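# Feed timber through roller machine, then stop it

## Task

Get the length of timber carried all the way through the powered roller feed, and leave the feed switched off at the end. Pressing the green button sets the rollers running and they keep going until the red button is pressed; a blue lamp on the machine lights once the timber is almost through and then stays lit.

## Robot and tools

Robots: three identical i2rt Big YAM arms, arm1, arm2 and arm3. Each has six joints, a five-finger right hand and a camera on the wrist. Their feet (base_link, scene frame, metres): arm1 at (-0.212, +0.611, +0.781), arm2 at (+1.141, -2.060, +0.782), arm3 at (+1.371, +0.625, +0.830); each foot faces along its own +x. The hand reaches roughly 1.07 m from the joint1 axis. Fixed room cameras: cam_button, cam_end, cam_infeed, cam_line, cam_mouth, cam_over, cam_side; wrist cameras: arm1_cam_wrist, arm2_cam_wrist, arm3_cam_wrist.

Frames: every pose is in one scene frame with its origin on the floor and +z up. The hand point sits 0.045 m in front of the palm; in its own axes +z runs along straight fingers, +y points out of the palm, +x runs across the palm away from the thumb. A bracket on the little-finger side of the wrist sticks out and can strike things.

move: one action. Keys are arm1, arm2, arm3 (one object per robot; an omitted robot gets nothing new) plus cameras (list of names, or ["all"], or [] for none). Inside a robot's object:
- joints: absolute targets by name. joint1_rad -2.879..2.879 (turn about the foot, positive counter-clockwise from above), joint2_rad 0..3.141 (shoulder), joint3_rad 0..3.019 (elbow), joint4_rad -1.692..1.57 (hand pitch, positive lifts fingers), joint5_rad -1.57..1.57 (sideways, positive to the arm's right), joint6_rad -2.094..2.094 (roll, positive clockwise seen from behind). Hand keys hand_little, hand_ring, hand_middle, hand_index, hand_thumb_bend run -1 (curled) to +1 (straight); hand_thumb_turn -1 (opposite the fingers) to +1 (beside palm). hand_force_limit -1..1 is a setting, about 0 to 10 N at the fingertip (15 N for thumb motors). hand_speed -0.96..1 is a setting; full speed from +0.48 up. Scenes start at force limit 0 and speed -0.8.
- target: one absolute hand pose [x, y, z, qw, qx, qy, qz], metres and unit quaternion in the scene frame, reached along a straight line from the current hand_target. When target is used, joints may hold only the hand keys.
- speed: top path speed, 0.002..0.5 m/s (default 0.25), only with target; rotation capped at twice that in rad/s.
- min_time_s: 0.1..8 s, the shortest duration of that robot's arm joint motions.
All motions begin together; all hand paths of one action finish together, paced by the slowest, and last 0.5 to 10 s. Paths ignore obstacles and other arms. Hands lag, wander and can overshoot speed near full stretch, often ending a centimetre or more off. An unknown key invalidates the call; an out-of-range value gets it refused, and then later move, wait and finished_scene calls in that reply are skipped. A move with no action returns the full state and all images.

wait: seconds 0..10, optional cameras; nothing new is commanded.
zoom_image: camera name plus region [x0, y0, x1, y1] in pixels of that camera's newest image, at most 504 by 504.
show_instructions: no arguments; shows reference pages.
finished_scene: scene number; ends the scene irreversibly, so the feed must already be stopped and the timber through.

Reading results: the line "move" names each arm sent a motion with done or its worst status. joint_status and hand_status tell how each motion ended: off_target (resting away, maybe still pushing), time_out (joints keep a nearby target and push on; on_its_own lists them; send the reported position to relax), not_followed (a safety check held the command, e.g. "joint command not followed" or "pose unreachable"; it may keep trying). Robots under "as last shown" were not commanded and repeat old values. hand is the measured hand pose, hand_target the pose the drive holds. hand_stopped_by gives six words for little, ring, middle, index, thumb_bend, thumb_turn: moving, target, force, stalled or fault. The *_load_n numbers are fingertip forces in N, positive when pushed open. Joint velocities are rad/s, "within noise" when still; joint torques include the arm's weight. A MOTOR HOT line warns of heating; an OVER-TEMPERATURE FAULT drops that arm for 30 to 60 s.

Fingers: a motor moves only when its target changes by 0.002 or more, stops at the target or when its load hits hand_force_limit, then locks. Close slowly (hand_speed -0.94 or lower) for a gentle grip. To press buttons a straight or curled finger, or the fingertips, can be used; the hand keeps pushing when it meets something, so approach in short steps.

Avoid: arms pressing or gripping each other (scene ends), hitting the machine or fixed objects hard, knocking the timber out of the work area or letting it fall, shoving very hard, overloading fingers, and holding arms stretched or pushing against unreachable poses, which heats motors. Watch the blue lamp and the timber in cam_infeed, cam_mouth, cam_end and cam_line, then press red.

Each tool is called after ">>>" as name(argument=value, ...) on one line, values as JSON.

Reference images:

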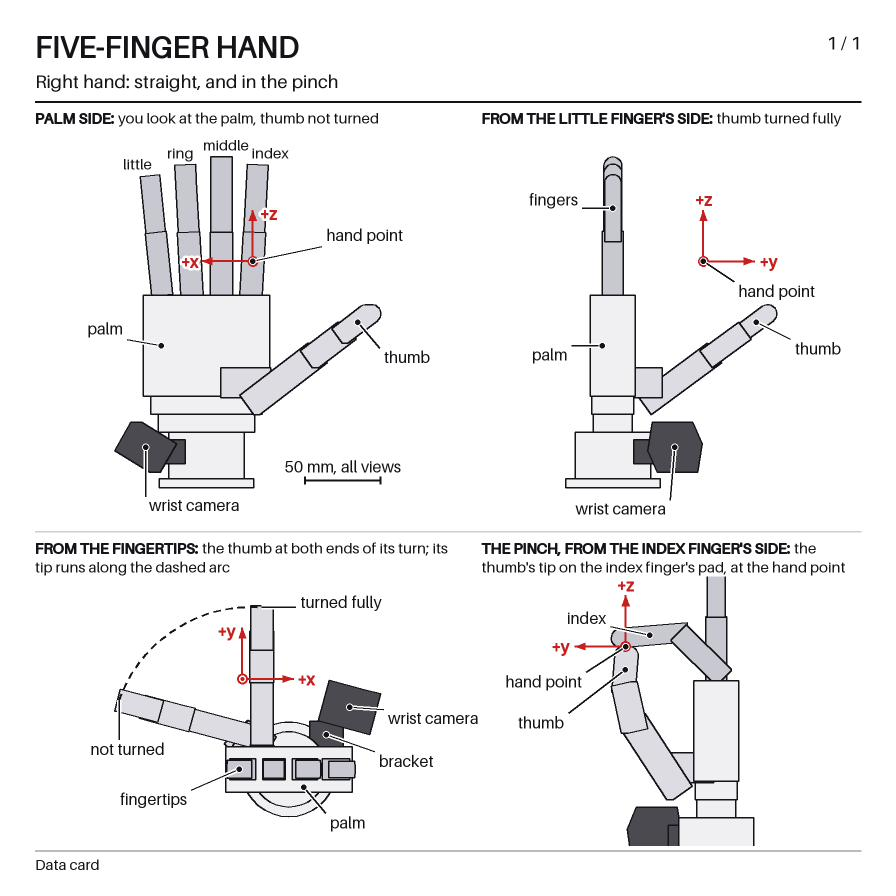

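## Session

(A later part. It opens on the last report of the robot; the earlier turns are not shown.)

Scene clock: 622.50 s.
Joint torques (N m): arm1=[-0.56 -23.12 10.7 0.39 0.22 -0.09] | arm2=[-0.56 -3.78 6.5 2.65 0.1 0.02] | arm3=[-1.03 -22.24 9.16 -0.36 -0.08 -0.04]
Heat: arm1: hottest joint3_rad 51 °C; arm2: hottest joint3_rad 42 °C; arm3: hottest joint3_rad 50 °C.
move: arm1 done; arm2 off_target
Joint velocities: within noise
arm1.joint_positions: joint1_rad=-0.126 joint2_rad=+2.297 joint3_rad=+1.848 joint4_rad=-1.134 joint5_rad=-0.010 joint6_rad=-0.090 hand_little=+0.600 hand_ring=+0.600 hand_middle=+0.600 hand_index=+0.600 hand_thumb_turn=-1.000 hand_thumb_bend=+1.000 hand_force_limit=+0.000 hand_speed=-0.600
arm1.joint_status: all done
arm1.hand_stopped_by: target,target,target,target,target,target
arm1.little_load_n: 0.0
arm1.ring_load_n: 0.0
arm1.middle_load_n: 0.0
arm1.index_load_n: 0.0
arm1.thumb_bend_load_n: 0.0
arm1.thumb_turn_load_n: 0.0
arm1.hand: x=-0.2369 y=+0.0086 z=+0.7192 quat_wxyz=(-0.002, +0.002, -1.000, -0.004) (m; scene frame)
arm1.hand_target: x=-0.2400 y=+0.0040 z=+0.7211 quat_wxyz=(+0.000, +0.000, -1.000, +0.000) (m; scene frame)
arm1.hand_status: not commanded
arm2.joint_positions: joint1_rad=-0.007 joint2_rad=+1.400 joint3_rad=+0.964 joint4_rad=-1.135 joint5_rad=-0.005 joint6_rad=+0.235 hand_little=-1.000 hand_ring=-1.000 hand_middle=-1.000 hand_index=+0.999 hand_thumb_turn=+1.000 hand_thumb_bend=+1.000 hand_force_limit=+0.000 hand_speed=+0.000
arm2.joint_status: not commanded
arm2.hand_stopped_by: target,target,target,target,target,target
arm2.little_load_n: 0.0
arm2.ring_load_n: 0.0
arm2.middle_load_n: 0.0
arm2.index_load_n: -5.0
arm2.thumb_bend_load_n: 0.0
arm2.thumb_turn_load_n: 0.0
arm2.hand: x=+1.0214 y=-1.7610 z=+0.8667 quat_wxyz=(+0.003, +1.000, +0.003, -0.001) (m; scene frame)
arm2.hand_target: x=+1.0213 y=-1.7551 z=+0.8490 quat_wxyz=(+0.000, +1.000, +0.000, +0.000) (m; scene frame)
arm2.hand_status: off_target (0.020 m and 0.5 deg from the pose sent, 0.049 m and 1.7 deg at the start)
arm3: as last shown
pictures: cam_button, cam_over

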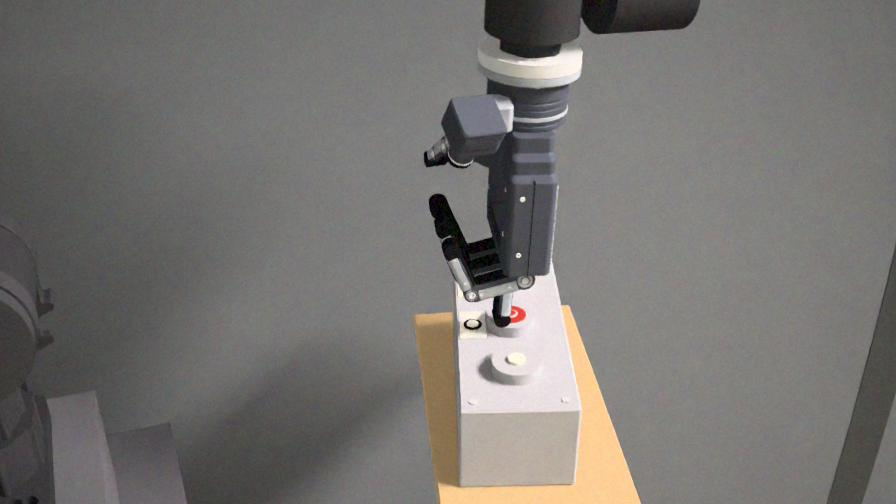

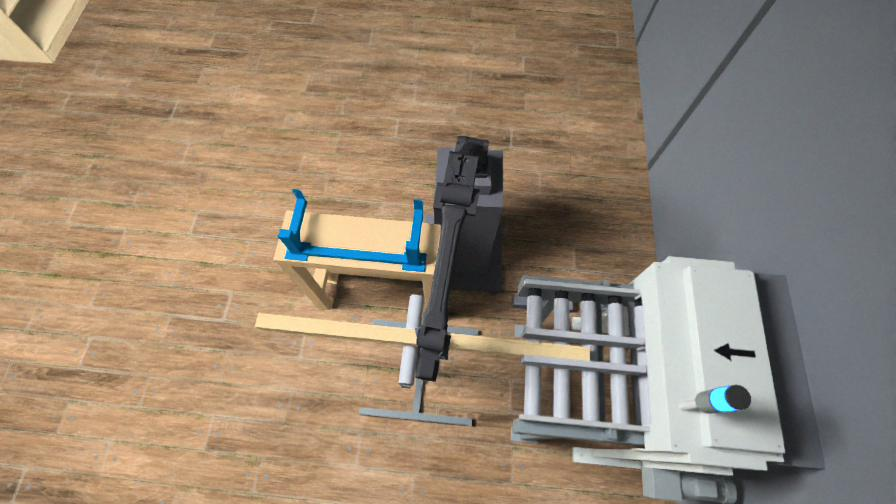

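Feed stopped. Fully open arm1's fingers and lift both.

>>> move(arm1={"joints": {"hand_little": 1.0, "hand_ring": 1.0, "hand_middle": 1.0, "hand_index": 1.0, "hand_speed": -0.5}}, arm2={"target": [1.021, -1.756, 0.92, 0, 1, 0, 0], "speed": 0.12})

>>> move(arm1={"target": [-0.238, -0.014, 0.80, 0, 0, 1, 0], "speed": 0.12}, cameras=["cam_over"])

>>> move(arm1={"target": [-0.238, -0.020, 0.90, 0, 0, 1, 0], "speed": 0.15}, cameras=["cam_over", "cam_side", "cam_button"])

Scene clock: 629.57 s.
Joint torques (N m): arm1=[-0.79 -23.06 10.71 0.36 0.2 -0.09] | arm2=[-0.5 -6.59 11.89 -0.28 0.07 0.03] | arm3=[-1.14 -22.18 9.16 -0.31 -0.07 -0.03]
Heat: arm1: hottest joint3_rad 50 °C; arm2: hottest joint3_rad 42 °C; arm3: hottest joint3_rad 50 °C.
move: arm1 done; arm2 off_target
Joint velocities: within noise
arm1.joint_positions: joint1_rad=-0.126 joint2_rad=+2.297 joint3_rad=+1.848 joint4_rad=-1.134 joint5_rad=-0.010 joint6_rad=-0.090 hand_little=+1.000 hand_ring=+1.000 hand_middle=+1.000 hand_index=+1.000 hand_thumb_turn=-1.000 hand_thumb_bend=+1.000 hand_force_limit=+0.000 hand_speed=-0.500
arm1.joint_status: all done
arm1.hand_stopped_by: target,target,target,target,target,target
arm1.little_load_n: 0.0
arm1.ring_load_n: 0.0
arm1.middle_load_n: 0.0
arm1.index_load_n: 0.0
arm1.thumb_bend_load_n: 0.0
arm1.thumb_turn_load_n: 0.0
arm1.hand: x=-0.2369 y=+0.0086 z=+0.7192 quat_wxyz=(-0.002, +0.002, -1.000, -0.004) (m; scene frame)
arm1.hand_target: x=-0.2400 y=+0.0040 z=+0.7211 quat_wxyz=(+0.000, +0.000, -1.000, +0.000) (m; scene frame)
arm1.hand_status: not commanded
arm2.joint_positions: joint1_rad=-0.007 joint2_rad=+1.362 joint3_rad=+1.030 joint4_rad=-1.268 joint5_rad=-0.005 joint6_rad=+0.235 hand_little=-1.000 hand_ring=-1.000 hand_middle=-1.000 hand_index=+1.000 hand_thumb_turn=+1.000 hand_thumb_bend=+1.000 hand_force_limit=+0.000 hand_speed=+0.000
arm2.joint_status: not commanded
arm2.hand_stopped_by: target,target,target,target,target,target
arm2.little_load_n: 0.0
arm2.ring_load_n: 0.5
arm2.middle_load_n: 0.0
arm2.index_load_n: 0.0
arm2.thumb_bend_load_n: -0.5
arm2.thumb_turn_load_n: 0.0
arm2.hand: x=+1.0231 y=-1.7682 z=+0.9050 quat_wxyz=(+0.017, +1.000, +0.003, +0.003) (m; scene frame)
arm2.hand_target: x=+1.0210 y=-1.7565 z=+0.9199 quat_wxyz=(+0.000, +1.000, +0.000, +0.000) (m; scene frame)
arm2.hand_status: off_target (0.019 m and 2.0 deg from the pose sent, 0.053 m and 0.5 deg at the start)
arm3: as last shown
arm3.little_load_n: -0.5
pictures: none

Scene clock: 630.97 s.
Joint torques (N m): arm1=[-0.38 -24 14.24 -0.02 0.2 -0.03] | arm2=[-0.5 -6.71 11.75 -0.28 0.07 0.03] | arm3=[-1.2 -22.36 9.16 -0.34 -0.07 -0.04]
Heat: arm1: hottest joint3_rad 51 °C; arm2: hottest joint3_rad 42 °C; arm3: hottest joint3_rad 50 °C.
move: arm1 off_target
Joint velocities: within noise
arm1.joint_positions: joint1_rad=-0.126 joint2_rad=+2.271 joint3_rad=+1.977 joint4_rad=-1.318 joint5_rad=-0.010 joint6_rad=-0.089 hand_little=+1.000 hand_ring=+1.000 hand_middle=+1.000 hand_index=+1.000 hand_thumb_turn=-1.000 hand_thumb_bend=+1.000 hand_force_limit=+0.000 hand_speed=-0.500
arm1.joint_status: not commanded
arm1.hand_stopped_by: target,target,target,target,target,target
arm1.little_load_n: 0.0
arm1.ring_load_n: 0.0
arm1.middle_load_n: 0.0
arm1.index_load_n: 0.0
arm1.thumb_bend_load_n: 0.0
arm1.thumb_turn_load_n: 0.0
arm1.hand: x=-0.2370 y=+0.0017 z=+0.7840 quat_wxyz=(-0.003, +0.002, -1.000, -0.019) (m; scene frame)
arm1.hand_target: x=-0.2380 y=-0.0131 z=+0.8002 quat_wxyz=(+0.000, +0.000, -1.000, +0.000) (m; scene frame)
arm1.hand_status: off_target (0.022 m and 2.2 deg from the pose sent, 0.084 m and 0.6 deg at the start)
arm2, arm3: as last shown
arm2.ring_load_n: 0.0
arm2.thumb_bend_load_n: 0.0
arm3.little_load_n: 0.0
pictures: cam_over

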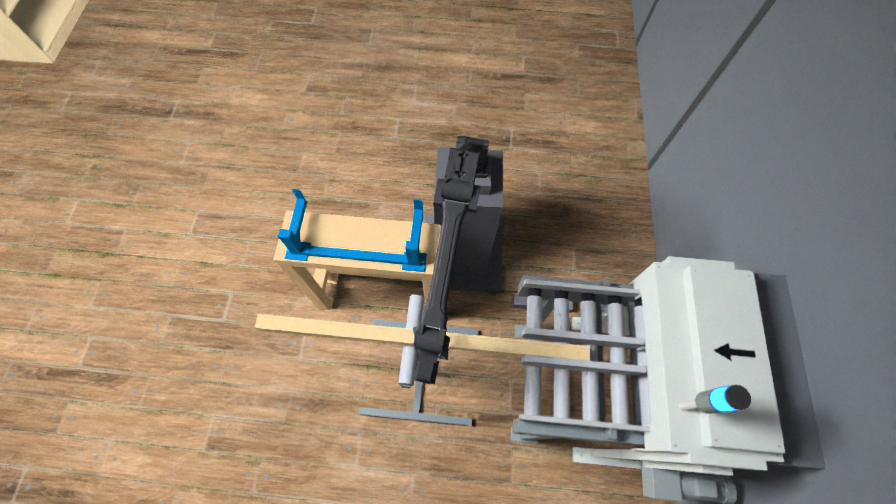

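Scene clock: 632.30 s.
Joint torques (N m): arm1=[-0.62 -23.82 14.91 -0.14 0.2 -0.05] | arm2=[-0.5 -6.71 11.75 -0.29 0.07 0.03] | arm3=[-1.2 -22.3 9.16 -0.28 -0.06 -0.03]
Heat: arm1: hottest joint3_rad 51 °C; arm2: hottest joint3_rad 42 °C; arm3: hottest joint3_rad 50 °C.
move: arm1 off_target
Joint velocities: within noise
arm1.joint_positions: joint1_rad=-0.126 joint2_rad=+2.245 joint3_rad=+2.204 joint4_rad=-1.566 joint5_rad=-0.010 joint6_rad=-0.089 hand_little=+1.000 hand_ring=+1.000 hand_middle=+1.000 hand_index=+1.000 hand_thumb_turn=-1.000 hand_thumb_bend=+1.000 hand_force_limit=+0.000 hand_speed=-0.500
arm1.joint_status: not commanded
arm1.hand_stopped_by: target,target,target,target,target,target
arm1.little_load_n: 0.0
arm1.ring_load_n: 0.0
arm1.middle_load_n: 0.0
arm1.index_load_n: 0.0
arm1.thumb_bend_load_n: 0.0
arm1.thumb_turn_load_n: 0.0
arm1.hand: x=-0.2371 y=-0.0091 z=+0.8863 quat_wxyz=(-0.002, +0.002, -1.000, -0.016) (m; scene frame)
arm1.hand_target: x=-0.2380 y=-0.0193 z=+0.9001 quat_wxyz=(+0.000, +0.000, -1.000, +0.000) (m; scene frame)
arm1.hand_status: off_target (0.017 m and 1.9 deg from the pose sent, 0.118 m and 2.2 deg at the start)
arm2, arm3: as last shown
pictures: cam_button, cam_over, cam_side

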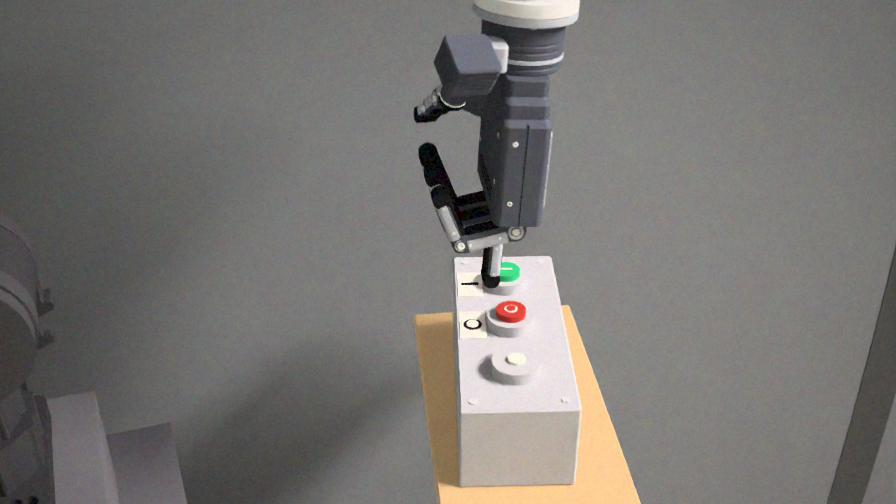

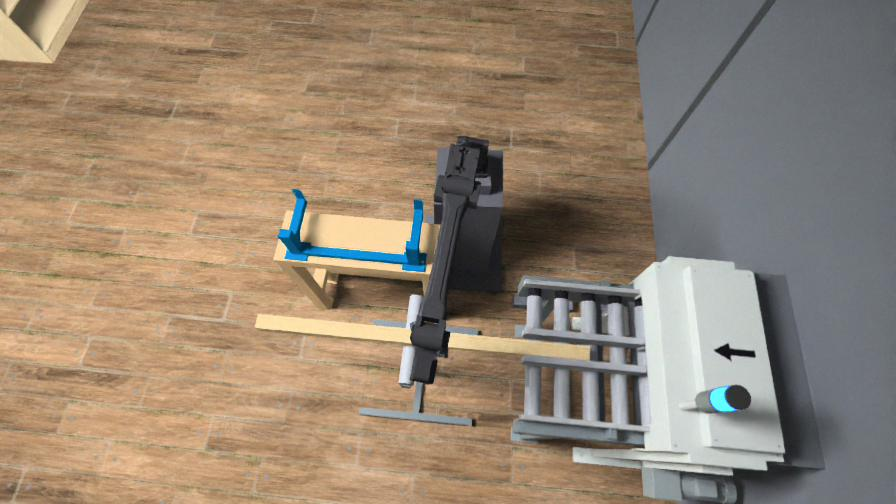

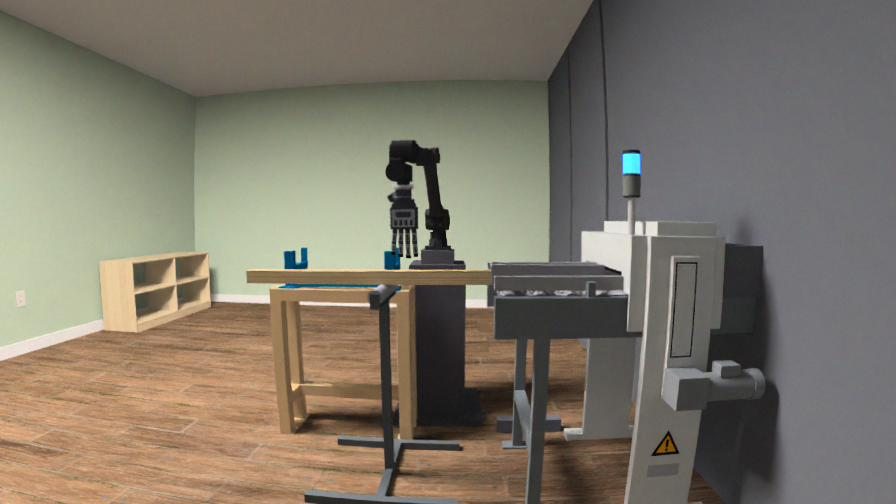

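>>> finished_scene(scene=3)

The scene is finished: the task was done.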